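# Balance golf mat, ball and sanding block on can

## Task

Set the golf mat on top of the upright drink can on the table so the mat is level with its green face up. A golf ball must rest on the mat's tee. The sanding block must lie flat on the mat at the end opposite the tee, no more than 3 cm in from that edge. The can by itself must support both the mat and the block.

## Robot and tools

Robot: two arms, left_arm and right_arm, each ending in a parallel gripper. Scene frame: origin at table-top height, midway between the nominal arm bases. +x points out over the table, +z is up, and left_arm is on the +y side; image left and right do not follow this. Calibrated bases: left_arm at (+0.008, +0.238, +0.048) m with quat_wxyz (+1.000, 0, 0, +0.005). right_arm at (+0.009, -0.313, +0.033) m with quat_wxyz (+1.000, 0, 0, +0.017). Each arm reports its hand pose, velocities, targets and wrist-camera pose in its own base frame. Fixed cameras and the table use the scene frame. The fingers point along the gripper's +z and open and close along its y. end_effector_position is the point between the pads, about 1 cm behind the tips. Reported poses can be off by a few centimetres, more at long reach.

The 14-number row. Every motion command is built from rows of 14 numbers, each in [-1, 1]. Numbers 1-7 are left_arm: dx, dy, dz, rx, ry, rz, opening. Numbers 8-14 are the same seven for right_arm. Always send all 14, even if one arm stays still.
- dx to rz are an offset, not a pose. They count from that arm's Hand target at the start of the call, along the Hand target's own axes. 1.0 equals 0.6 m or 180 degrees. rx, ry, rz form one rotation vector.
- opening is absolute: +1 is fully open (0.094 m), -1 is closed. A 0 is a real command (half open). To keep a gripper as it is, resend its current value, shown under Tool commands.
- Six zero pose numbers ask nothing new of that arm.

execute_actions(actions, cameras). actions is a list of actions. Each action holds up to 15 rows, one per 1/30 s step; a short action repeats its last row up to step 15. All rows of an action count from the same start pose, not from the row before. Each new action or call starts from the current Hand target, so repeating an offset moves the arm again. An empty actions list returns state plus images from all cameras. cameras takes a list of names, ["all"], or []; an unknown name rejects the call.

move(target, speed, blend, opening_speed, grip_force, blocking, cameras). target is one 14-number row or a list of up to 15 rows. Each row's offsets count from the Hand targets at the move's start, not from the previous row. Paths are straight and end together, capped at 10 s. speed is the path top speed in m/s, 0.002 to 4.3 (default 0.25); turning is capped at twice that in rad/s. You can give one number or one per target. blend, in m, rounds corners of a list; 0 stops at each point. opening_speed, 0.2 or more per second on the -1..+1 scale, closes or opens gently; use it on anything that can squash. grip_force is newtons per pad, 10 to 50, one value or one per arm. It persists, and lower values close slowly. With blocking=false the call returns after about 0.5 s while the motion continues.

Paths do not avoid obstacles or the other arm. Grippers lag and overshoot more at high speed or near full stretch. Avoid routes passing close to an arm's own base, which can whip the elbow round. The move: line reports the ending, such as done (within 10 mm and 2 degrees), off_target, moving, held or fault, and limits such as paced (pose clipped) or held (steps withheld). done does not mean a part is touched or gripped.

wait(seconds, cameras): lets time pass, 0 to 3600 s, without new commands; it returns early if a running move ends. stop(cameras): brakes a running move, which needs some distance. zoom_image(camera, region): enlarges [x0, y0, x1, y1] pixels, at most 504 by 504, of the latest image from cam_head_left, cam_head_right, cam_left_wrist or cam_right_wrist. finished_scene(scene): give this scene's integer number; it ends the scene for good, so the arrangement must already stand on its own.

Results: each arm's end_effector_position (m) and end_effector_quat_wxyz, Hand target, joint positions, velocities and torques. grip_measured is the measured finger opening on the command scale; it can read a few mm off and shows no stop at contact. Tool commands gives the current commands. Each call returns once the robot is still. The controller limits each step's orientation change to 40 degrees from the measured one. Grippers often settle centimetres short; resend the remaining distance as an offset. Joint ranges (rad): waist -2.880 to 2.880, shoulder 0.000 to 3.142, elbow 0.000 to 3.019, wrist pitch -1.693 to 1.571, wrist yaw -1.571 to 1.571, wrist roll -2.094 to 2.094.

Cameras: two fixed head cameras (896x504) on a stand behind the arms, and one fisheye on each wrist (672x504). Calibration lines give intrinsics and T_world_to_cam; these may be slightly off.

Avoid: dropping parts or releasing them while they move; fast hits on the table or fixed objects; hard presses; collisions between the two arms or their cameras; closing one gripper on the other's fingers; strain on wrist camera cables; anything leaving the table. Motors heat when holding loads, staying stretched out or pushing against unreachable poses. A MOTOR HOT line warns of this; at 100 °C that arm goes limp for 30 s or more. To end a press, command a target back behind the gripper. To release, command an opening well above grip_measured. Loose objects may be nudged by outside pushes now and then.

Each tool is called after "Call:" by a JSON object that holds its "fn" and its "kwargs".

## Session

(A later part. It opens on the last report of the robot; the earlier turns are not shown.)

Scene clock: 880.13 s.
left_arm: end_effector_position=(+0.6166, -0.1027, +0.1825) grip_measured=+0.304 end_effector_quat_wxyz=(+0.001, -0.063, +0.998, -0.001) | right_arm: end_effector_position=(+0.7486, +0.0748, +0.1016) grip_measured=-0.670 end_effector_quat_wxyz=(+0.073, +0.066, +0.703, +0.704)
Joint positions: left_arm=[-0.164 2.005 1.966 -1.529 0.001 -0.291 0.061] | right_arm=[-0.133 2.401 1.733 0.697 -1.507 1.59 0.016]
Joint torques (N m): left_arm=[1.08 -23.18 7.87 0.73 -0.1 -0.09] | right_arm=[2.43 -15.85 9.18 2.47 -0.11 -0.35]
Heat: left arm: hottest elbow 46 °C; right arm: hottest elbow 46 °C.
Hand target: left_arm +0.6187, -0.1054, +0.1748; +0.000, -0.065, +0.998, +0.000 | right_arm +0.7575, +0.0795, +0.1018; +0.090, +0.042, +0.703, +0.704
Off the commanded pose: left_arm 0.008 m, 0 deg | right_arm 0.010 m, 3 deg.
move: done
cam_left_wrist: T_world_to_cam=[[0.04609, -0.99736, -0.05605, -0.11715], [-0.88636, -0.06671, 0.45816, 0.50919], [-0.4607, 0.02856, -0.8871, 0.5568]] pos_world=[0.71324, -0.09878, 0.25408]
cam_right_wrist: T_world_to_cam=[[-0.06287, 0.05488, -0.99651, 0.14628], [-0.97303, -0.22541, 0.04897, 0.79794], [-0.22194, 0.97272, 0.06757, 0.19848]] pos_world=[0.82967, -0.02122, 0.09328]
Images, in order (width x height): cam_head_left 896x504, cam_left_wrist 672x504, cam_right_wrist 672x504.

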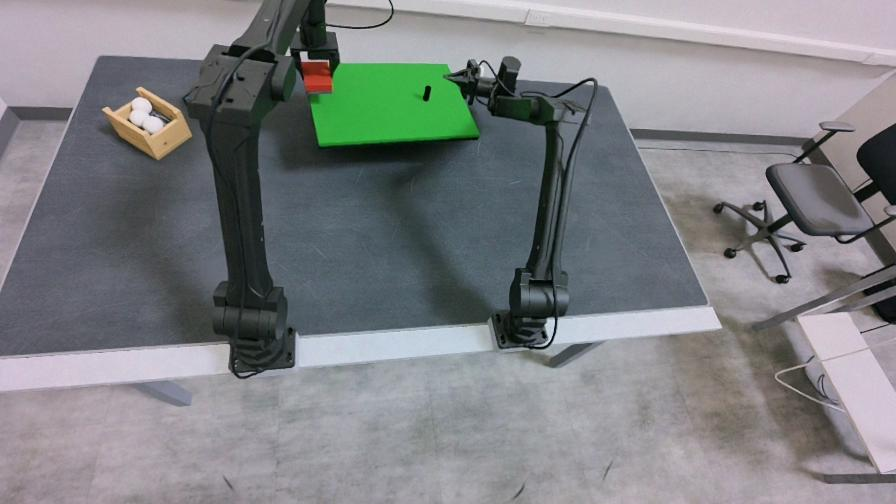

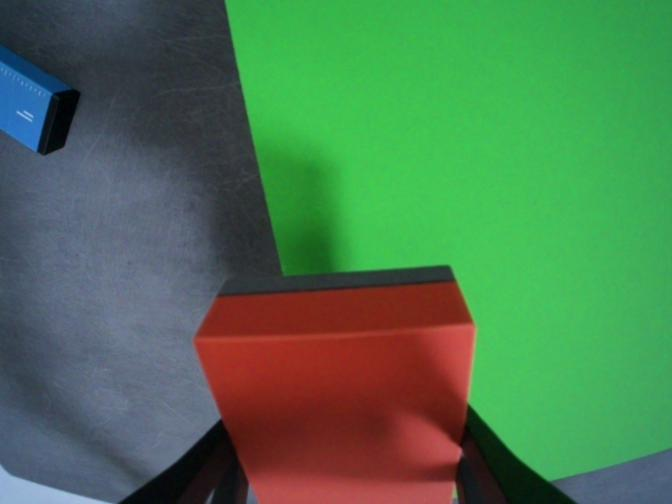

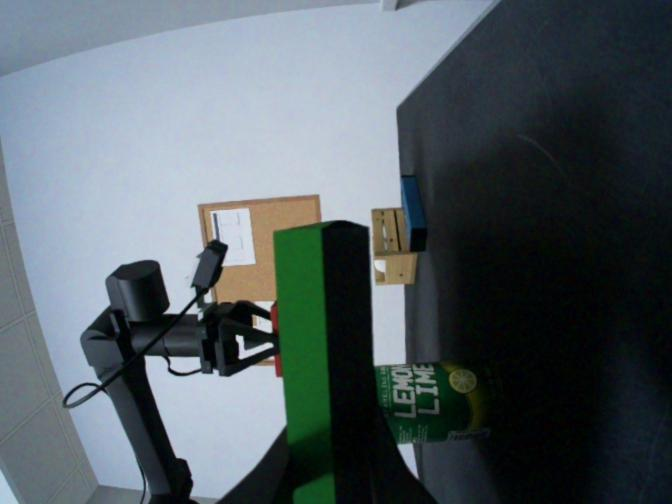

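Call:
{"fn": "move", "kwargs": {"target": [0.015,0.005,0.08,0,0,-0.01,0.15,0,0,0,0,0,0,-0.85], "speed": 0.08, "cameras": ["cam_head_left","cam_head_right","cam_left_wrist","cam_right_wrist"]}}

Scene clock: 892.07 s.
left_arm: end_effector_position=(+0.6096, -0.1014, +0.1337) grip_measured=+0.304 end_effector_quat_wxyz=(-0.002, -0.077, +0.997, +0.000) | right_arm: end_effector_position=(+0.7493, +0.0747, +0.1031) grip_measured=-0.670 end_effector_quat_wxyz=(+0.073, +0.065, +0.703, +0.704)
Joint positions: left_arm=[-0.164 2.004 1.835 -1.405 0 -0.317 0.061] | right_arm=[-0.133 2.401 1.736 0.699 -1.508 1.593 0.016]
Joint torques (N m): left_arm=[1.08 -23.59 6.95 1.14 -0.06 -0.15] | right_arm=[2.43 -16.21 8.9 2.3 -0.03 -0.4]
Heat: left arm: hottest elbow 46 °C; right arm: hottest elbow 46 °C.
Hand target: left_arm +0.6094, -0.1036, +0.1268; +0.000, -0.081, +0.997, +0.000 | right_arm +0.7575, +0.0795, +0.1019; +0.090, +0.042, +0.703, +0.704
Off the commanded pose: left_arm 0.007 m, 1 deg | right_arm 0.010 m, 3 deg.
move: done
cam_left_wrist: T_world_to_cam=[[0.07204, -0.99571, -0.05807, -0.13358], [-0.88171, -0.0908, 0.46298, 0.51948], [-0.46626, 0.01785, -0.88447, 0.51211]] pos_world=[0.70644, -0.09498, 0.20468]
cam_right_wrist: T_world_to_cam=[[-0.06028, 0.05468, -0.99668, 0.1459], [-0.97306, -0.22582, 0.04646, 0.79887], [-0.22253, 0.97263, 0.06682, 0.19919]] pos_world=[0.83047, -0.02132, 0.09499]

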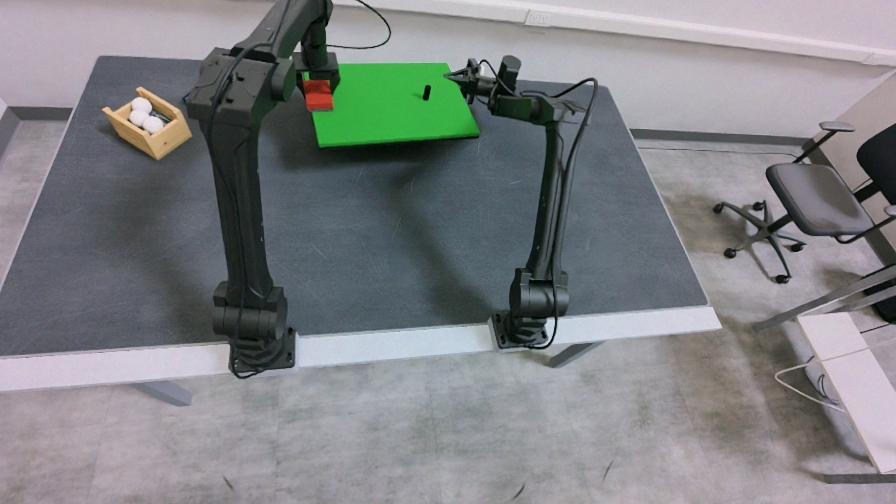

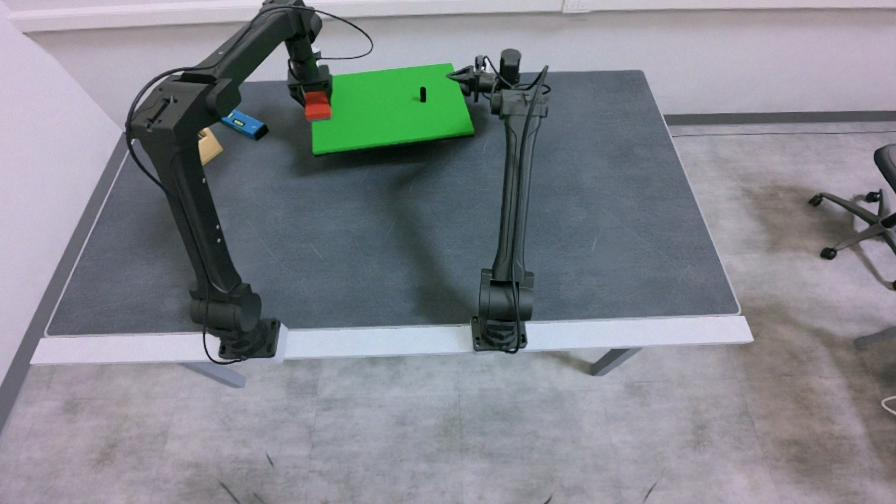

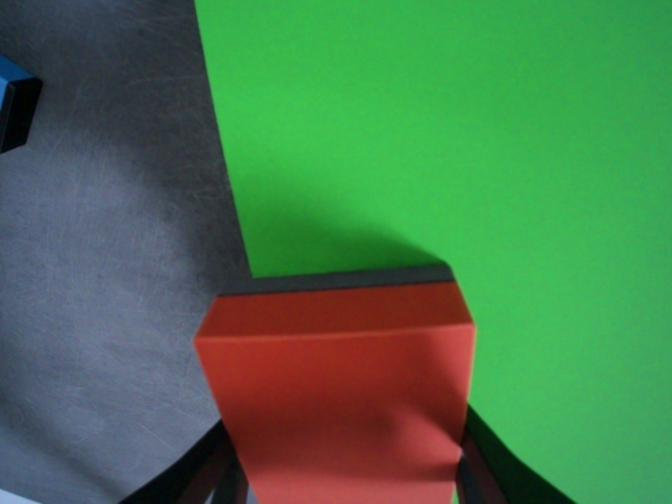

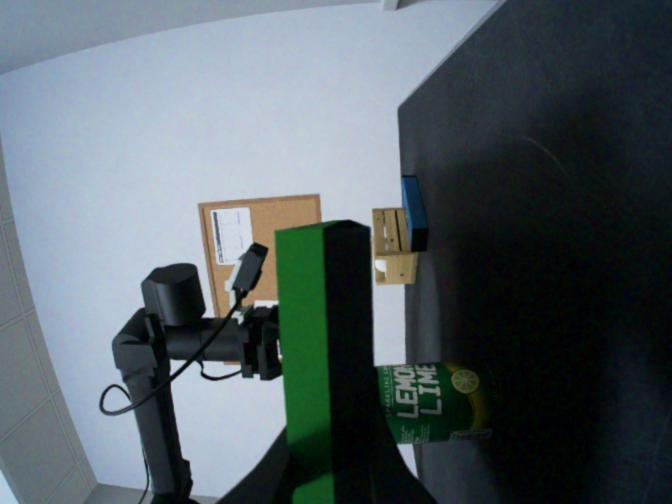

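Call:
{"fn": "move", "kwargs": {"target": [0,0.0025,0.0167,0,0,0,0.15,0,0,0,0,0,0,-0.85], "speed": 0.05, "cameras": ["cam_left_wrist"]}}

Call:
{"fn": "move", "kwargs": {"target": [0,0,0.008,0,0,0,0.15,0,0,0,0,0,0,-0.85], "speed": 0.05, "cameras": ["cam_left_wrist","cam_right_wrist"]}}

Scene clock: 896.37 s.
left_arm: end_effector_position=(+0.6094, -0.1013, +0.1313) grip_measured=+0.304 end_effector_quat_wxyz=(+0.004, -0.077, +0.997, -0.001) | right_arm: end_effector_position=(+0.7499, +0.0746, +0.1049) grip_measured=-0.670 end_effector_quat_wxyz=(+0.075, +0.062, +0.703, +0.704)
Joint positions: left_arm=[-0.164 1.997 1.818 -1.385 0 -0.317 0.061] | right_arm=[-0.133 2.401 1.74 0.704 -1.509 1.595 0.016]
Joint torques (N m): left_arm=[1.55 -22.42 6.72 1.21 -0.06 -0.12] | right_arm=[1.96 -16.85 8.94 2.25 0 -0.39]
Heat: left arm: hottest elbow 45 °C; right arm: hottest elbow 47 °C.
Hand target: left_arm +0.6092, -0.1021, +0.1167; +0.000, -0.081, +0.997, +0.000 | right_arm +0.7576, +0.0794, +0.1019; +0.090, +0.042, +0.703, +0.704
Off the commanded pose: left_arm 0.015 m, 1 deg | right_arm 0.010 m, 3 deg.
move: off_target (left_arm)
cam_left_wrist: T_world_to_cam=[[0.07266, -0.99579, -0.05596, -0.13426], [-0.8866, -0.09018, 0.45365, 0.52473], [-0.45679, 0.01665, -0.88942, 0.50476]] pos_world=[0.70555, -0.09478, 0.20338]

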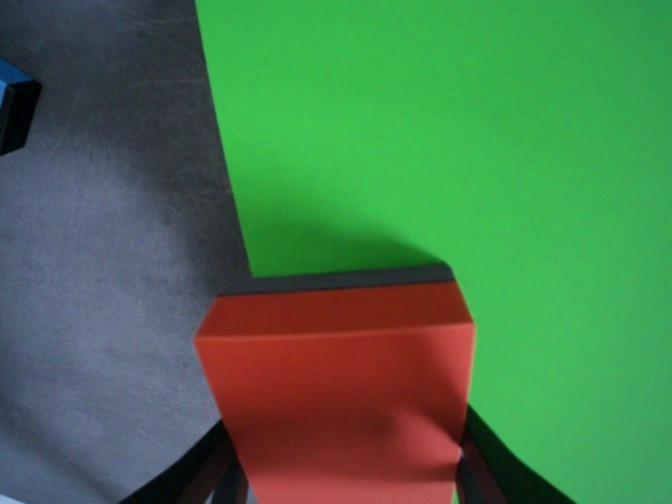

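Scene clock: 896.87 s.
left_arm: end_effector_position=(+0.6094, -0.1013, +0.1308) grip_measured=+0.304 end_effector_quat_wxyz=(+0.006, -0.077, +0.997, -0.001) | right_arm: end_effector_position=(+0.7498, +0.0746, +0.1053) grip_measured=-0.670 end_effector_quat_wxyz=(+0.076, +0.062, +0.703, +0.704)
Joint positions: left_arm=[-0.164 1.993 1.811 -1.376 0 -0.317 0.061] | right_arm=[-0.133 2.401 1.74 0.708 -1.509 1.598 0.016]
Joint torques (N m): left_arm=[1.38 -22.12 6.52 1.36 -0.03 -0.14] | right_arm=[1.96 -16.73 8.87 2.37 0.01 -0.33]
Heat: left arm: hottest elbow 45 °C; right arm: hottest elbow 47 °C.
Hand target: left_arm +0.6093, -0.1021, +0.1122; +0.001, -0.081, +0.997, +0.000 | right_arm +0.7575, +0.0795, +0.1019; +0.090, +0.042, +0.703, +0.704
Off the commanded pose: left_arm 0.019 m, 1 deg | right_arm 0.010 m, 3 deg.
move: off_target (left_arm)
cam_left_wrist: T_world_to_cam=[[0.07295, -0.99584, -0.05469, -0.13471], [-0.88896, -0.08978, 0.44909, 0.52706], [-0.45213, 0.01586, -0.89181, 0.50162]] pos_world=[0.70516, -0.09478, 0.20328]
cam_right_wrist: T_world_to_cam=[[-0.05278, 0.05392, -0.99715, 0.14254], [-0.97305, -0.22724, 0.03921, 0.80011], [-0.22448, 0.97234, 0.06446, 0.20091]] pos_world=[0.83117, -0.02122, 0.09781]

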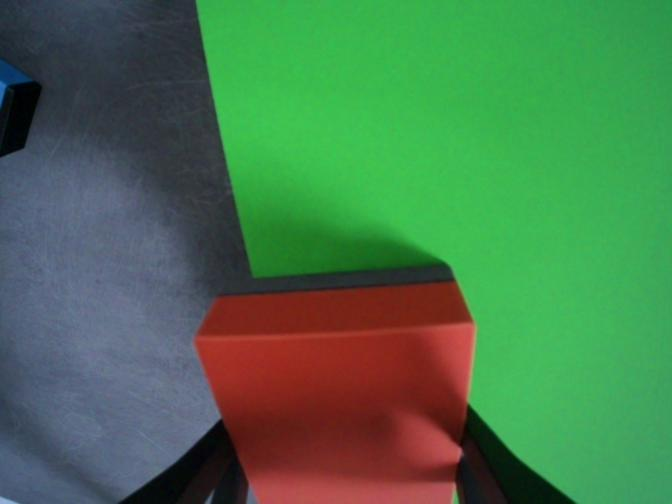

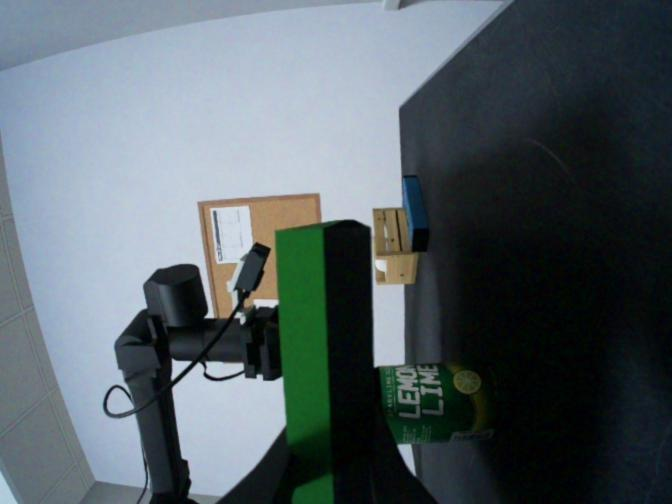

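Call:
{"fn": "move", "kwargs": {"target": [[0,0,-0.0167,0,0,0,0.15,0,0,0,0,0,0,-0.85],[0,0,-0.0167,0,0,0,0.55,0,0,0,0,0,0,-0.85]], "speed": 0.05, "opening_speed": 0.25, "cameras": ["cam_left_wrist","cam_right_wrist"]}}

Scene clock: 903.03 s.
left_arm: end_effector_position=(+0.6093, -0.1013, +0.1309) grip_measured=+0.547 end_effector_quat_wxyz=(+0.006, -0.078, +0.997, -0.001) | right_arm: end_effector_position=(+0.7498, +0.0746, +0.1048) grip_measured=-0.670 end_effector_quat_wxyz=(+0.075, +0.062, +0.703, +0.704)
Joint positions: left_arm=[-0.164 1.993 1.81 -1.376 0 -0.32 0.073] | right_arm=[-0.133 2.401 1.74 0.709 -1.509 1.601 0.016]
Joint torques (N m): left_arm=[1.2 -22.48 7.84 0.38 -0.05 -0.11] | right_arm=[2.37 -16.44 8.98 2.29 0 -0.36]
Heat: left arm: hottest elbow 45 °C; right arm: hottest elbow 47 °C.
Hand target: left_arm +0.6092, -0.1021, +0.1221; +0.000, -0.081, +0.997, +0.000 | right_arm +0.7576, +0.0794, +0.1019; +0.090, +0.042, +0.703, +0.704
Off the commanded pose: left_arm 0.009 m, 1 deg | right_arm 0.010 m, 3 deg.
move: done
cam_left_wrist: T_world_to_cam=[[0.07553, -0.99565, -0.05464, -0.1362], [-0.8887, -0.09207, 0.44915, 0.52645], [-0.45223, 0.01463, -0.89178, 0.50156]] pos_world=[0.70496, -0.09448, 0.20338]
cam_right_wrist: T_world_to_cam=[[-0.05462, 0.05428, -0.99703, 0.14347], [-0.97296, -0.22731, 0.04093, 0.79989], [-0.22441, 0.97231, 0.06523, 0.20081]] pos_world=[0.83117, -0.02122, 0.09721]

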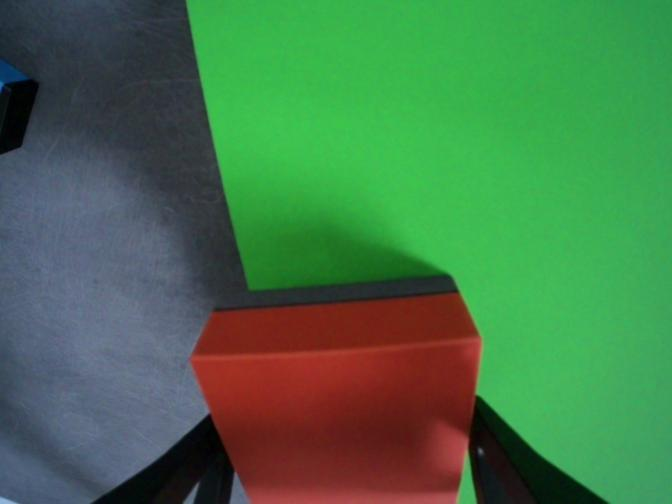

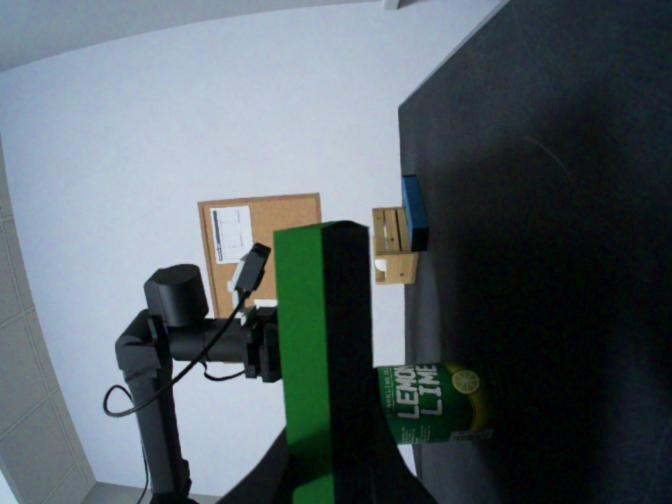

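Call:
{"fn": "move", "kwargs": {"target": [[0,0,-0.06,0,0,0,0.55,0,0,0,0,0,0,-0.85],[0,0,-0.2,0,0,0,0.55,0,0,0,0,0,0,-0.85]], "speed": [0.05,0.15], "blend": 0.01, "cameras": ["cam_left_wrist","cam_right_wrist","cam_head_right"]}}

Scene clock: 906.93 s.
left_arm: end_effector_position=(+0.5994, -0.0997, +0.2254) grip_measured=+0.548 end_effector_quat_wxyz=(-0.017, -0.078, +0.997, +0.004) | right_arm: end_effector_position=(+0.7498, +0.0746, +0.1048) grip_measured=-0.670 end_effector_quat_wxyz=(+0.075, +0.062, +0.703, +0.704)
Joint positions: left_arm=[-0.164 1.98 2.039 -1.664 0 -0.321 0.073] | right_arm=[-0.133 2.401 1.74 0.709 -1.509 1.601 0.016]
Joint torques (N m): left_arm=[1.2 -23.24 11.96 -0.35 -0.03 -0.1] | right_arm=[1.26 -16.26 8.81 2.19 -0.03 -0.38]
Heat: left arm: hottest elbow 45 °C; right arm: hottest elbow 47 °C.
Hand target: left_arm +0.6091, -0.1022, +0.2420; +0.000, -0.081, +0.997, +0.000 | right_arm +0.7576, +0.0794, +0.1019; +0.090, +0.042, +0.703, +0.704
Off the commanded pose: left_arm 0.019 m, 2 deg | right_arm 0.010 m, 3 deg.
move: off_target (left_arm)
cam_left_wrist: T_world_to_cam=[[0.0736, -0.99512, -0.06573, -0.12492], [-0.86694, -0.09642, 0.48899, 0.45296], [-0.49294, 0.02099, -0.86981, 0.60149]] pos_world=[0.69838, -0.09327, 0.29348]
cam_right_wrist: T_world_to_cam=[[-0.05462, 0.05428, -0.99703, 0.14347], [-0.97296, -0.22731, 0.04093, 0.79989], [-0.22441, 0.97231, 0.06523, 0.20081]] pos_world=[0.83117, -0.02122, 0.09721]
Images, in order (width x height): cam_head_right 896x504, cam_left_wrist 672x504, cam_right_wrist 672x504.

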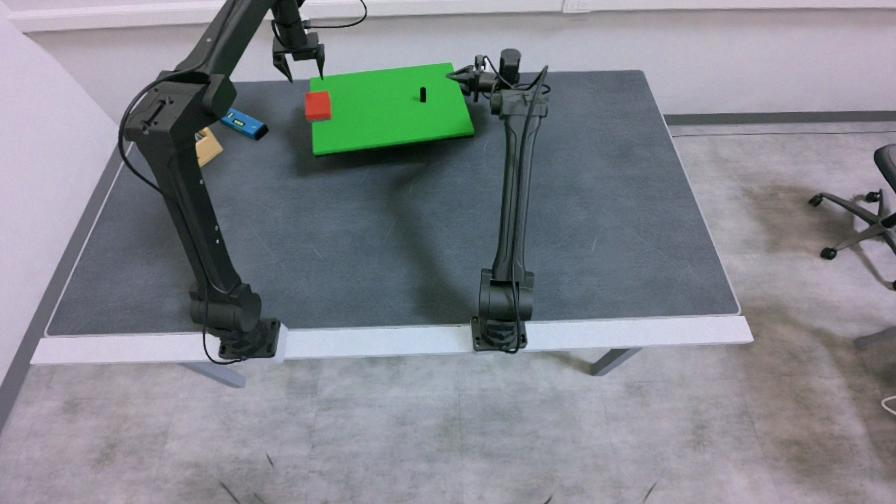

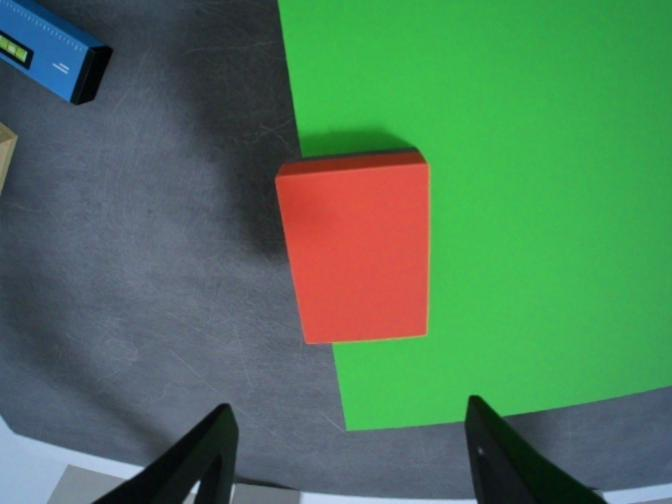

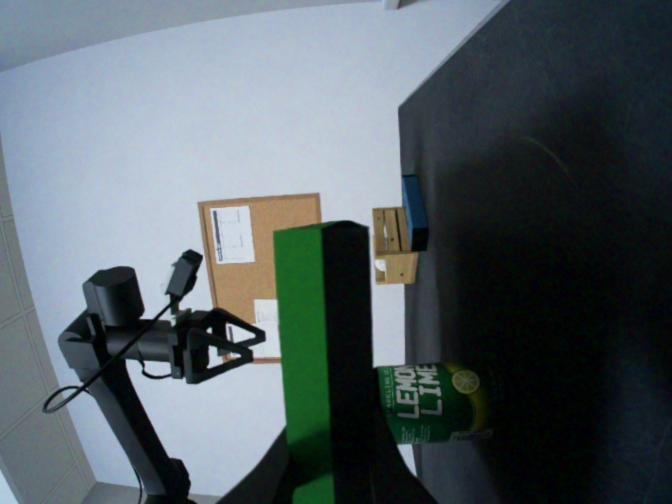

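Call:
{"fn": "zoom_image", "kwargs": {"camera": "cam_left_wrist", "region": [240, 100, 500, 460]}}

Call:
{"fn": "zoom_image", "kwargs": {"camera": "cam_right_wrist", "region": [240, 200, 520, 460]}}

Scaled by 1.400 from the camera's image (finer frame: 960x720).

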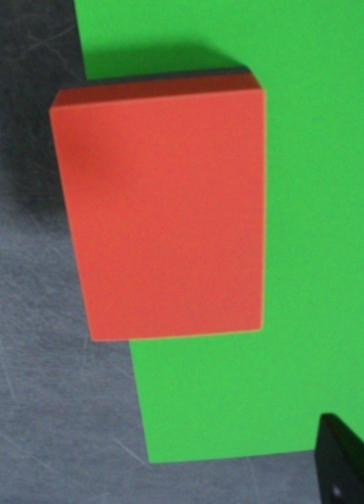

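Scaled by 1.800 from the camera's image (finer frame: 960x720).

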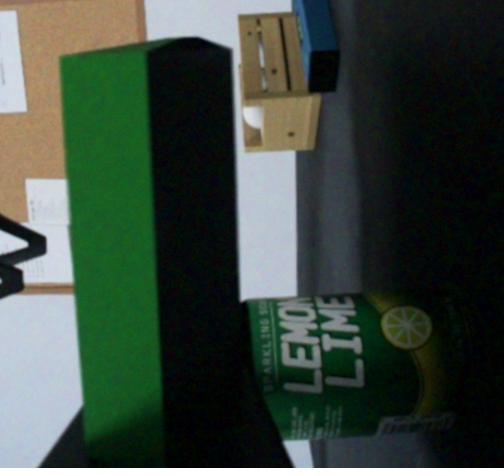

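Call:
{"fn": "move", "kwargs": {"target": [0,0,0,0,0,0,0.55,0,0,0,0,0,0,-0.5], "opening_speed": 0.2, "cameras": ["cam_left_wrist","cam_right_wrist","cam_head_right","cam_head_left"]}}

Scene clock: 921.67 s.
left_arm: end_effector_position=(+0.5993, -0.0997, +0.2254) grip_measured=+0.548 end_effector_quat_wxyz=(-0.017, -0.078, +0.997, +0.004) | right_arm: end_effector_position=(+0.7498, +0.0746, +0.1032) grip_measured=-0.502 end_effector_quat_wxyz=(+0.078, +0.060, +0.704, +0.704)
Joint positions: left_arm=[-0.164 1.98 2.039 -1.664 0 -0.321 0.073] | right_arm=[-0.133 2.404 1.74 0.709 -1.509 1.591 0.023]
Joint torques (N m): left_arm=[1.38 -23 12 -0.35 -0.04 -0.11] | right_arm=[2.43 -16.21 8.91 2.5 0.01 -0.36]
Heat: left arm: hottest elbow 48 °C; right arm: hottest elbow 48 °C.
Hand target: left_arm +0.6091, -0.1022, +0.2420; +0.000, -0.081, +0.997, +0.000 | right_arm +0.7576, +0.0794, +0.1017; +0.090, +0.042, +0.703, +0.704
Off the commanded pose: left_arm 0.019 m, 2 deg | right_arm 0.009 m, 2 deg.
move: done
cam_left_wrist: T_world_to_cam=[[0.07352, -0.99512, -0.06585, -0.12483], [-0.86673, -0.09641, 0.48937, 0.4527], [-0.49333, 0.02109, -0.86959, 0.6017]] pos_world=[0.69838, -0.09327, 0.29348]
cam_right_wrist: T_world_to_cam=[[-0.0472, 0.05263, -0.9975, 0.13644], [-0.97325, -0.2272, 0.03407, 0.80073], [-0.22484, 0.97242, 0.06195, 0.20152]] pos_world=[0.83106, -0.02122, 0.09633]

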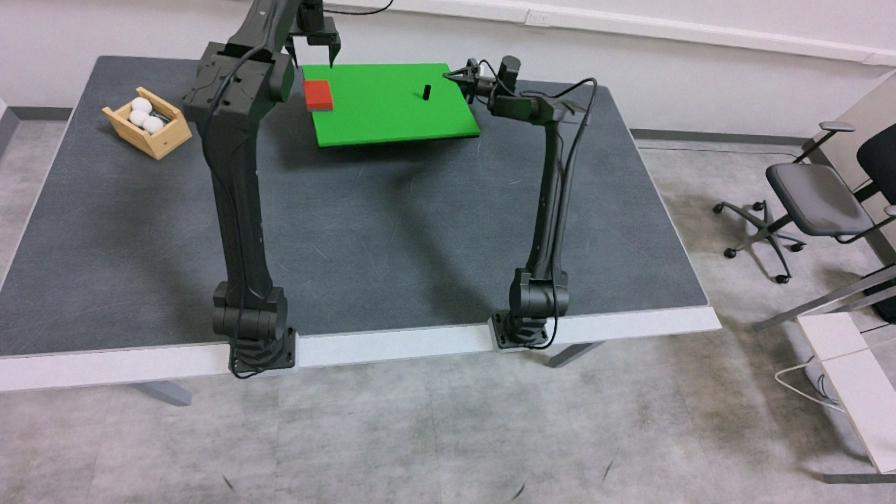

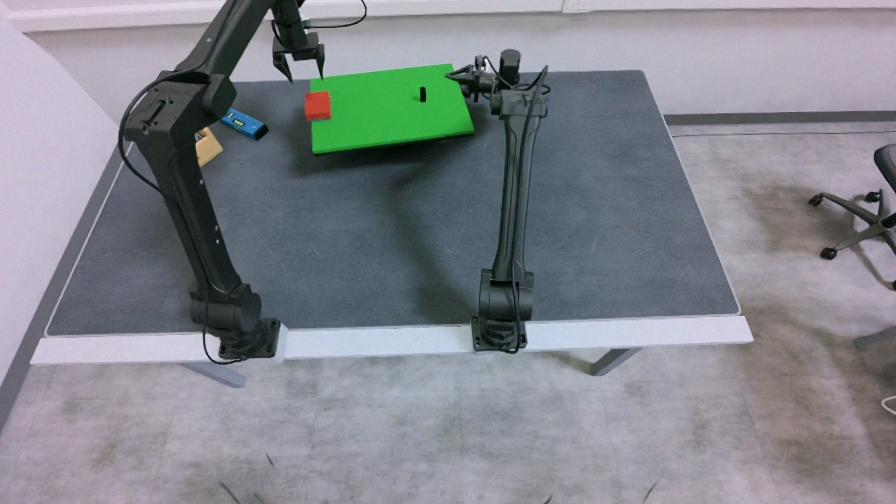

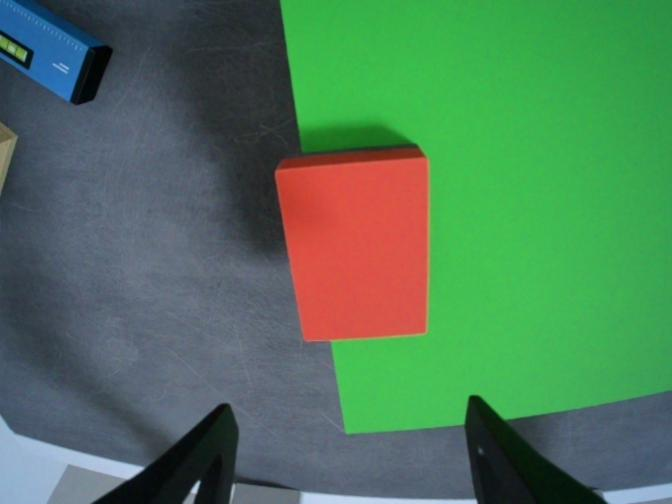

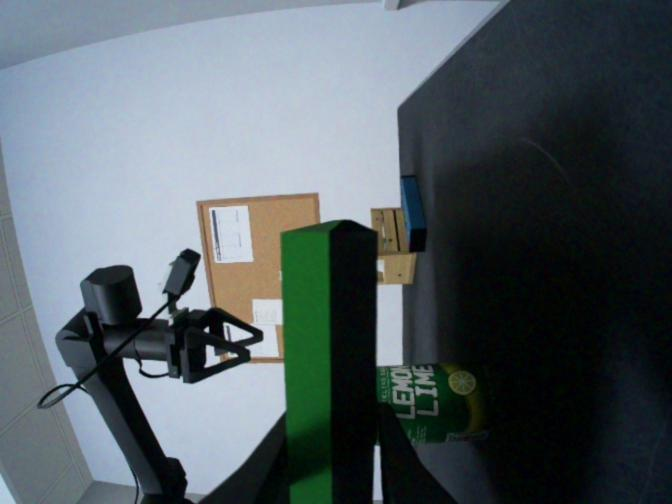

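Call:
{"fn": "zoom_image", "kwargs": {"camera": "cam_right_wrist", "region": [160, 320, 520, 504]}}

Call:
{"fn": "zoom_image", "kwargs": {"camera": "cam_head_right", "region": [280, 40, 520, 170]}}

Scaled by 1.400 from the camera's image (finer frame: 960x720).

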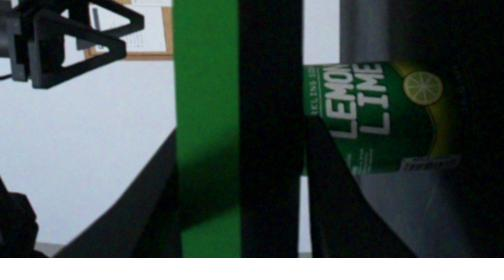

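Scaled by 2.100.

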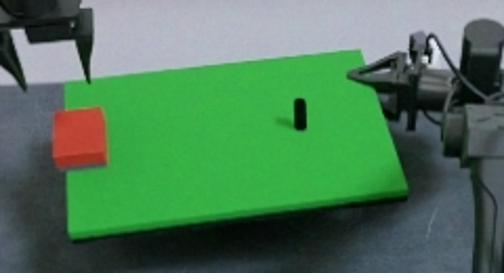

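Call:
{"fn": "move", "kwargs": {"target": [0,0,0,0,0,0,0.55,0,0,0,0,0,0,-0.35], "opening_speed": 0.2, "cameras": ["cam_left_wrist","cam_right_wrist"]}}

Call:
{"fn": "zoom_image", "kwargs": {"camera": "cam_right_wrist", "region": [240, 200, 520, 504]}}

Scene clock: 925.07 s.
left_arm: end_effector_position=(+0.5993, -0.0997, +0.2254) grip_measured=+0.548 end_effector_quat_wxyz=(-0.017, -0.078, +0.997, +0.004) | right_arm: end_effector_position=(+0.7498, +0.0746, +0.1032) grip_measured=-0.353 end_effector_quat_wxyz=(+0.078, +0.059, +0.704, +0.704)
Joint positions: left_arm=[-0.164 1.98 2.039 -1.664 0 -0.321 0.073] | right_arm=[-0.133 2.404 1.74 0.709 -1.509 1.588 0.03]
Joint torques (N m): left_arm=[1.14 -22.89 11.95 -0.36 -0.05 -0.1] | right_arm=[1.96 -16.85 8.7 2.22 0.05 -0.25]
Heat: left arm: hottest elbow 49 °C; right arm: hottest elbow 48 °C.
Hand target: left_arm +0.6091, -0.1022, +0.2420; +0.000, -0.081, +0.997, +0.000 | right_arm +0.7576, +0.0794, +0.1018; +0.090, +0.042, +0.703, +0.704
Off the commanded pose: left_arm 0.019 m, 2 deg | right_arm 0.009 m, 2 deg.
move: done
cam_left_wrist: T_world_to_cam=[[0.07352, -0.99512, -0.06585, -0.12483], [-0.86673, -0.09641, 0.48937, 0.4527], [-0.49333, 0.02109, -0.86959, 0.6017]] pos_world=[0.69838, -0.09327, 0.29348]
cam_right_wrist: T_world_to_cam=[[-0.04492, 0.05218, -0.99763, 0.13476], [-0.97334, -0.22715, 0.03195, 0.8011], [-0.22494, 0.97246, 0.06099, 0.2017]] pos_world=[0.83116, -0.02122, 0.09654]

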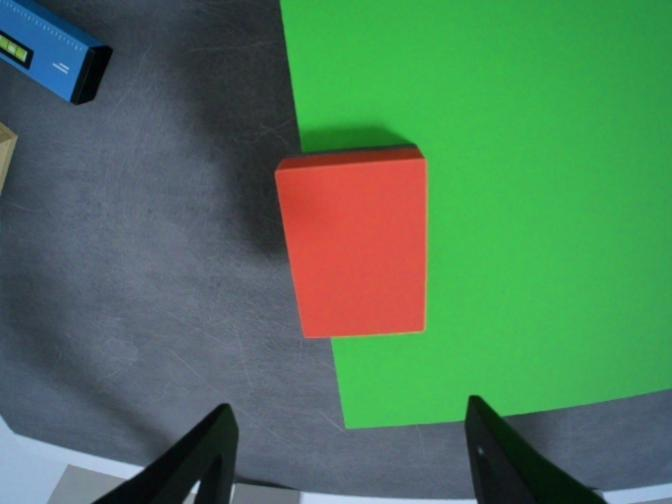

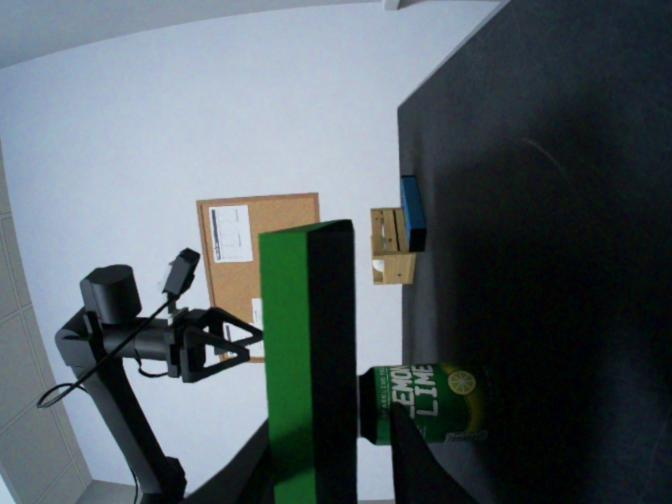

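Scaled by 1.658 from the camera's image (finer frame: 960x720).

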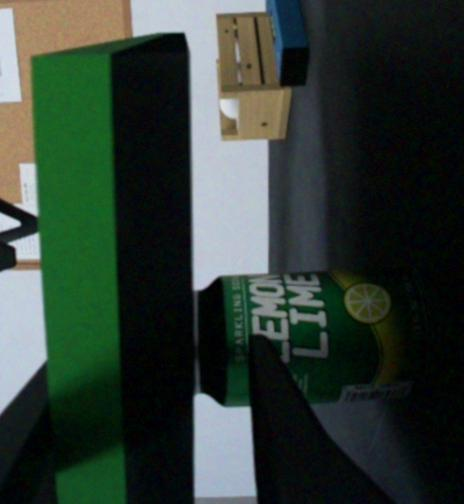

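Call:
{"fn": "move", "kwargs": {"target": [0,0,0,0,0,0,0.55,0,0,0,0,0,0,-0.2], "opening_speed": 0.2, "cameras": ["cam_left_wrist","cam_right_wrist"]}}

Call:
{"fn": "zoom_image", "kwargs": {"camera": "cam_right_wrist", "region": [240, 200, 520, 504]}}

Scene clock: 953.47 s.
left_arm: end_effector_position=(+0.5993, -0.0997, +0.2254) grip_measured=+0.548 end_effector_quat_wxyz=(-0.017, -0.078, +0.997, +0.004) | right_arm: end_effector_position=(+0.7497, +0.0746, +0.1026) grip_measured=-0.203 end_effector_quat_wxyz=(+0.078, +0.059, +0.704, +0.704)
Joint positions: left_arm=[-0.164 1.98 2.039 -1.664 0 -0.321 0.073] | right_arm=[-0.133 2.404 1.74 0.709 -1.509 1.588 0.037]
Joint torques (N m): left_arm=[1.61 -23.12 11.99 -0.35 -0.04 -0.1] | right_arm=[2.08 -16.26 8.98 2.24 -0.01 -0.29]
Heat: left arm: hottest elbow 53 °C; right arm: hottest elbow 48 °C.
Hand target: left_arm +0.6091, -0.1022, +0.2420; +0.000, -0.081, +0.997, +0.000 | right_arm +0.7576, +0.0794, +0.1019; +0.090, +0.042, +0.703, +0.704
Off the commanded pose: left_arm 0.019 m, 2 deg | right_arm 0.009 m, 2 deg.
move: done
cam_left_wrist: T_world_to_cam=[[0.07352, -0.99512, -0.06585, -0.12483], [-0.86673, -0.09641, 0.48937, 0.4527], [-0.49333, 0.02109, -0.86959, 0.6017]] pos_world=[0.69838, -0.09327, 0.29348]
cam_right_wrist: T_world_to_cam=[[-0.04567, 0.0523, -0.99759, 0.13477], [-0.9733, -0.2272, 0.03265, 0.80092], [-0.22494, 0.97244, 0.06128, 0.20169]] pos_world=[0.83106, -0.02122, 0.09594]

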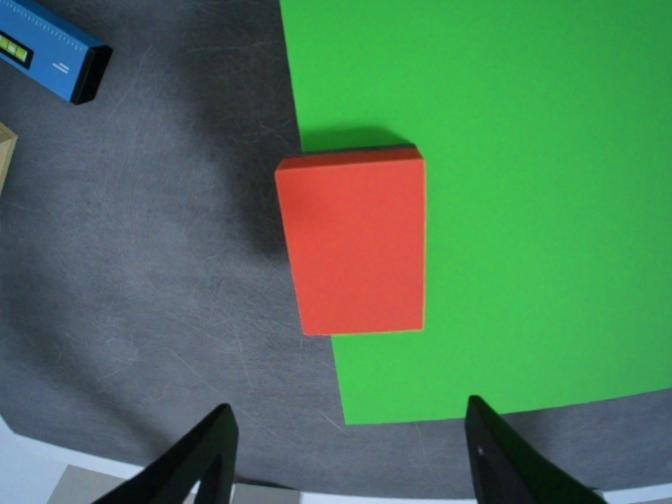

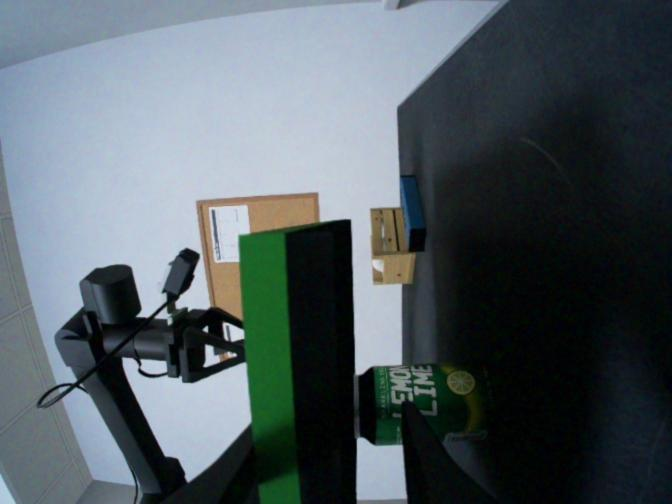

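Scaled by 1.658 from the camera's image (finer frame: 960x720).

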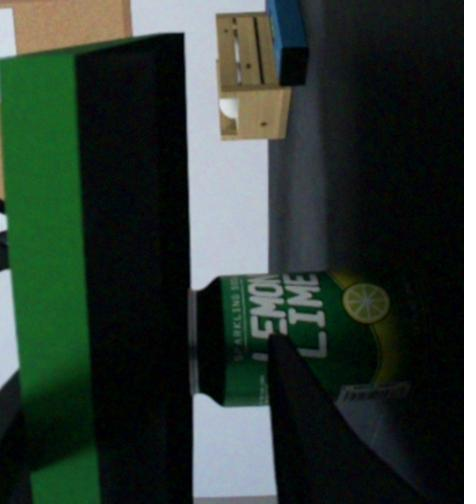

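Call:
{"fn": "move", "kwargs": {"target": [-0.0302,0.0233,0.012,0,0,0.0102,0.55,0,0,0,0,0,0,-0.2], "speed": 0.12}}

Call:
{"fn": "move", "kwargs": {"target": [0.0142,-0.0317,0.1,0,0,0,0.55,0,0,0,0,0,0,-0.2], "speed": 0.12, "cameras": ["cam_left_wrist"]}}

Call:
{"fn": "wait", "kwargs": {"seconds": 0.2}}

Scene clock: 964.53 s.
left_arm: end_effector_position=(+0.6129, -0.0858, +0.2322) grip_measured=+0.548 end_effector_quat_wxyz=(-0.005, -0.068, +0.998, +0.001) | right_arm: end_effector_position=(+0.7497, +0.0746, +0.1026) grip_measured=-0.202 end_effector_quat_wxyz=(+0.078, +0.059, +0.704, +0.704)
Joint positions: left_arm=[-0.139 1.999 2.087 -1.669 -0.001 -0.274 0.073] | right_arm=[-0.133 2.404 1.74 0.709 -1.509 1.588 0.037]
Joint torques (N m): left_arm=[1.73 -21.3 11.92 -0.29 -0.02 0.03] | right_arm=[2.61 -16.38 8.99 2.19 0.01 -0.27]
Heat: left arm: hottest elbow 53 °C; right arm: hottest elbow 48 °C.
Hand target: left_arm +0.6248, -0.0856, +0.2349; +0.000, -0.065, +0.998, +0.000 | right_arm +0.7576, +0.0794, +0.1019; +0.090, +0.042, +0.703, +0.704
Off the commanded pose: left_arm 0.012 m, 1 deg | right_arm 0.009 m, 2 deg.
move: off_target (left_arm)

Scene clock: 965.67 s.
left_arm: end_effector_position=(+0.6175, -0.1024, +0.1882) grip_measured=+0.548 end_effector_quat_wxyz=(+0.006, -0.063, +0.998, -0.001) | right_arm: end_effector_position=(+0.7497, +0.0746, +0.1026) grip_measured=-0.202 end_effector_quat_wxyz=(+0.078, +0.059, +0.704, +0.704)
Joint positions: left_arm=[-0.164 1.999 1.972 -1.53 -0.001 -0.29 0.073] | right_arm=[-0.133 2.404 1.74 0.709 -1.509 1.588 0.037]
Joint torques (N m): left_arm=[0.79 -22.71 7.58 0.79 -0.04 -0.11] | right_arm=[1.85 -16.67 8.73 2.21 0 -0.31]
Heat: left arm: hottest elbow 53 °C; right arm: hottest elbow 48 °C.
Hand target: left_arm +0.6188, -0.1053, +0.1750; +0.000, -0.065, +0.998, +0.000 | right_arm +0.7576, +0.0794, +0.1019; +0.090, +0.042, +0.703, +0.704
Off the commanded pose: left_arm 0.014 m, 1 deg | right_arm 0.009 m, 2 deg.
move: off_target (left_arm)
cam_left_wrist: T_world_to_cam=[[0.04637, -0.99739, -0.05529, -0.11679], [-0.89124, -0.06631, 0.44865, 0.51234], [-0.45114, 0.02847, -0.892, 0.55729]] pos_world=[0.71346, -0.09838, 0.26078]

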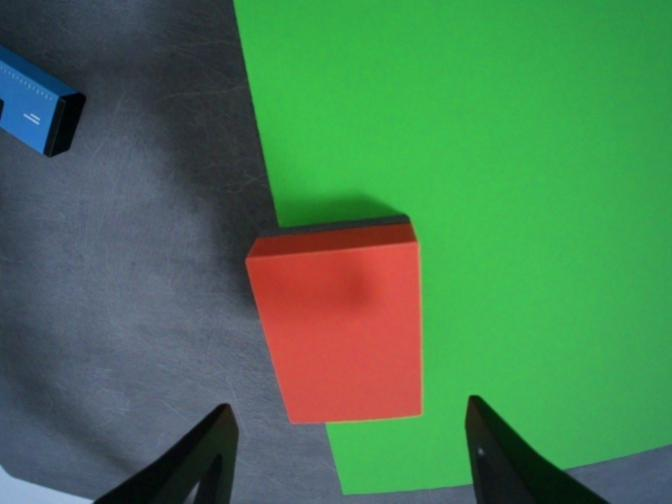

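Scene clock: 965.87 s.
left_arm: end_effector_position=(+0.6176, -0.1024, +0.1882) grip_measured=+0.548 end_effector_quat_wxyz=(+0.007, -0.063, +0.998, -0.001) | right_arm: end_effector_position=(+0.7497, +0.0746, +0.1026) grip_measured=-0.202 end_effector_quat_wxyz=(+0.078, +0.059, +0.704, +0.704)
Joint positions: left_arm=[-0.164 1.999 1.972 -1.53 -0.001 -0.291 0.073] | right_arm=[-0.133 2.404 1.74 0.709 -1.509 1.588 0.037]
Joint torques (N m): left_arm=[0.85 -22.53 7.49 0.7 -0.04 -0.12] | right_arm=[2.2 -16.97 8.73 2.26 0.02 -0.26]
Heat: left arm: hottest elbow 53 °C; right arm: hottest elbow 48 °C.
Hand target: left_arm +0.6189, -0.1054, +0.1750; +0.001, -0.065, +0.998, +0.000 | right_arm +0.7576, +0.0794, +0.1019; +0.090, +0.042, +0.703, +0.704
Tool commands: left_gripper/opening=+0.55 right_gripper/opening=-0.2
Off the commanded pose: left_arm 0.014 m, 1 deg | right_arm 0.009 m, 2 deg.
wait: 0.20 s; at rest by 0.17 s

Call:
{"fn": "move", "kwargs": {"target": [[0.01,0,-0.15,0,0,0,0.55,0,0,0,0,0,0,-0.2],[0.4307,0.048,-0.1833,0,0,0.136,0.55,0,0,0,0,0,0,-0.2]], "speed": 0.25, "blend": 0.03, "cameras": ["cam_left_wrist"]}}

Scene clock: 973.53 s.
left_arm: end_effector_position=(+0.3599, -0.1083, +0.2889) grip_measured=+0.548 end_effector_quat_wxyz=(+0.002, +0.141, +0.990, +0.000) | right_arm: end_effector_position=(+0.7497, +0.0746, +0.1026) grip_measured=-0.202 end_effector_quat_wxyz=(+0.078, +0.059, +0.704, +0.704)
Joint positions: left_arm=[-0.291 1.319 1.379 -1.625 0 -0.009 0.073] | right_arm=[-0.133 2.404 1.74 0.709 -1.509 1.588 0.037]
Joint torques (N m): left_arm=[0.91 -11.99 7.45 0.53 -0.02 0.02] | right_arm=[1.85 -16.73 8.95 2.37 0.09 -0.31]
Heat: left arm: hottest elbow 52 °C; right arm: hottest elbow 48 °C.
Hand target: left_arm +0.3588, -0.1104, +0.2847; +0.000, +0.148, +0.989, +0.000 | right_arm +0.7576, +0.0794, +0.1019; +0.090, +0.042, +0.703, +0.704
Off the commanded pose: left_arm 0.005 m, 1 deg | right_arm 0.009 m, 2 deg.
move: done
cam_left_wrist: T_world_to_cam=[[-0.3541, -0.93341, -0.05792, 0.0466], [-0.8413, 0.29088, 0.45563, 0.25572], [-0.40844, 0.21006, -0.88828, 0.53428]] pos_world=[0.44986, -0.14312, 0.36078]

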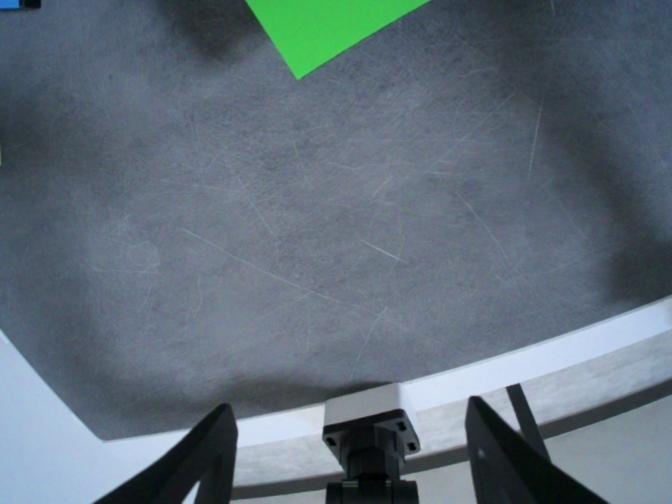

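Call:
{"fn": "move", "kwargs": {"target": [[-0.0039,-0.12,0.1412,-0.4408,-0.2806,0.2806,0.55,0,0,0,0,0,0,-0.2],[-0.0431,-0.1342,0.3245,-0.4408,-0.2806,0.2806,0.55,0,0,0,0,0,0,-0.2]], "speed": 0.25, "cameras": ["cam_left_wrist","cam_right_wrist"]}}

Scene clock: 985.90 s.
left_arm: end_effector_position=(+0.3545, -0.1934, +0.0909) grip_measured=+0.548 end_effector_quat_wxyz=(+0.462, +0.469, +0.533, +0.531) | right_arm: end_effector_position=(+0.7497, +0.0746, +0.1026) grip_measured=-0.202 end_effector_quat_wxyz=(+0.078, +0.059, +0.704, +0.704)
Joint positions: left_arm=[-0.87 1.852 0.324 1.512 -1.002 1.563 0.073] | right_arm=[-0.133 2.404 1.74 0.709 -1.509 1.588 0.037]
Joint torques (N m): left_arm=[1.79 -9.82 3.14 2.7 0.1 -0.06] | right_arm=[2.2 -16.73 8.87 2.25 0.06 -0.29]
Heat: left arm: hottest elbow 49 °C; right arm: hottest elbow 48 °C.
Hand target: left_arm +0.3600, -0.1949, +0.0899; +0.464, +0.464, +0.533, +0.534 | right_arm +0.7576, +0.0794, +0.1019; +0.090, +0.042, +0.703, +0.704
Off the commanded pose: left_arm 0.006 m, 1 deg | right_arm 0.009 m, 2 deg.
move: done
cam_left_wrist: T_world_to_cam=[[0.03684, 0.09217, -0.99506, 0.09877], [-0.57281, 0.81788, 0.05455, 0.40946], [0.81886, 0.56797, 0.08292, -0.08013]] pos_world=[0.29652, -0.29848, 0.08259]
cam_right_wrist: T_world_to_cam=[[-0.04567, 0.0523, -0.99759, 0.13477], [-0.9733, -0.2272, 0.03265, 0.80092], [-0.22494, 0.97244, 0.06128, 0.20169]] pos_world=[0.83106, -0.02122, 0.09594]

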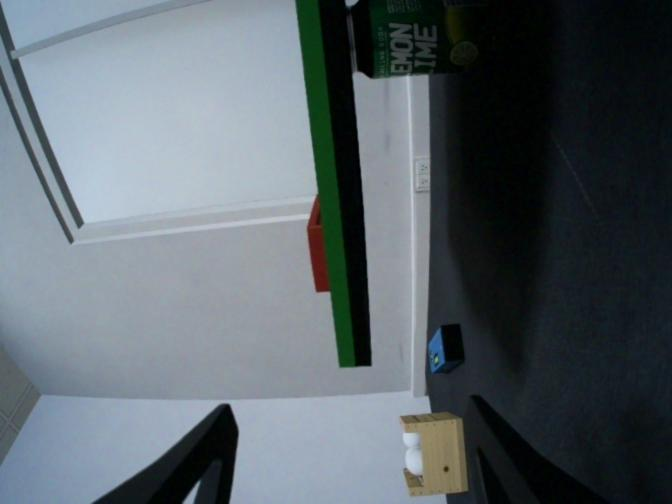

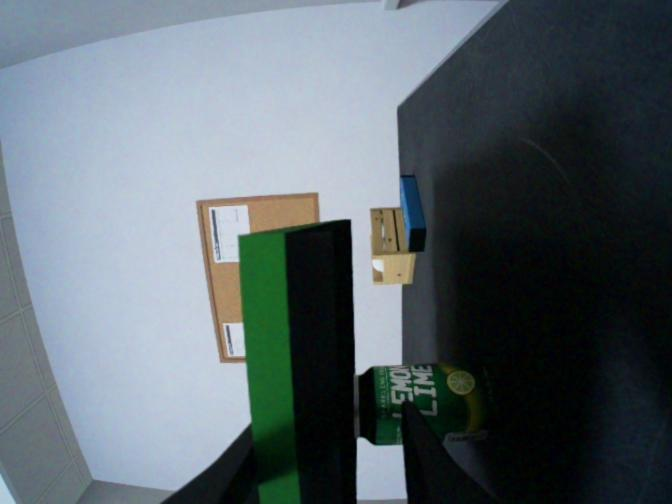

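Call:
{"fn": "move", "kwargs": {"target": [0,0,0,0,-0.1,0,0.55,0,0,0,0,0,0,-0.2], "speed": 0.25, "cameras": ["cam_left_wrist"]}}

Call:
{"fn": "zoom_image", "kwargs": {"camera": "cam_left_wrist", "region": [240, 0, 540, 504]}}

Scene clock: 989.50 s.
left_arm: end_effector_position=(+0.3607, -0.1992, +0.0839) grip_measured=+0.548 end_effector_quat_wxyz=(+0.526, +0.558, +0.459, +0.449) | right_arm: end_effector_position=(+0.7497, +0.0746, +0.1026) grip_measured=-0.202 end_effector_quat_wxyz=(+0.078, +0.059, +0.704, +0.704)
Joint positions: left_arm=[-0.725 1.842 0.247 1.544 -0.548 1.562 0.073] | right_arm=[-0.133 2.404 1.74 0.709 -1.509 1.588 0.037]
Joint torques (N m): left_arm=[1.96 -11.46 0.96 2.89 0.13 -0.2] | right_arm=[1.9 -17.08 8.7 2.48 -0.01 -0.26]
Heat: left arm: hottest elbow 49 °C; right arm: hottest elbow 48 °C.
Hand target: left_arm +0.3600, -0.1947, +0.0899; +0.542, +0.542, +0.454, +0.455 | right_arm +0.7576, +0.0794, +0.1019; +0.090, +0.042, +0.703, +0.704
Off the commanded pose: left_arm 0.007 m, 3 deg | right_arm 0.009 m, 2 deg.
joint sent to its limit (left arm) — joint 4 (wrist pitch), upper limit. The joint targets still meet the commanded pose.
move: off_target (left_arm)
cam_left_wrist: T_world_to_cam=[[0.03161, 0.09397, -0.99507, 0.09436], [-0.29422, 0.95234, 0.08059, 0.34216], [0.95522, 0.29022, 0.05775, -0.1837]] pos_world=[0.27316, -0.28141, 0.07693]

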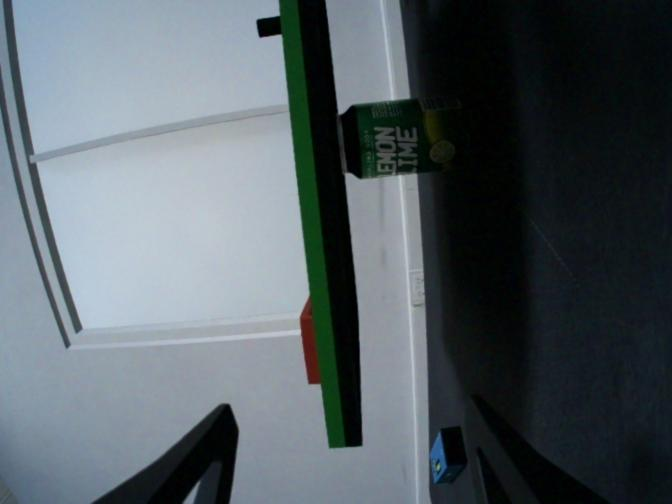

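Scaled by 1.000.

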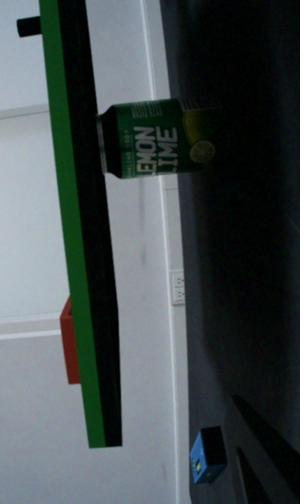

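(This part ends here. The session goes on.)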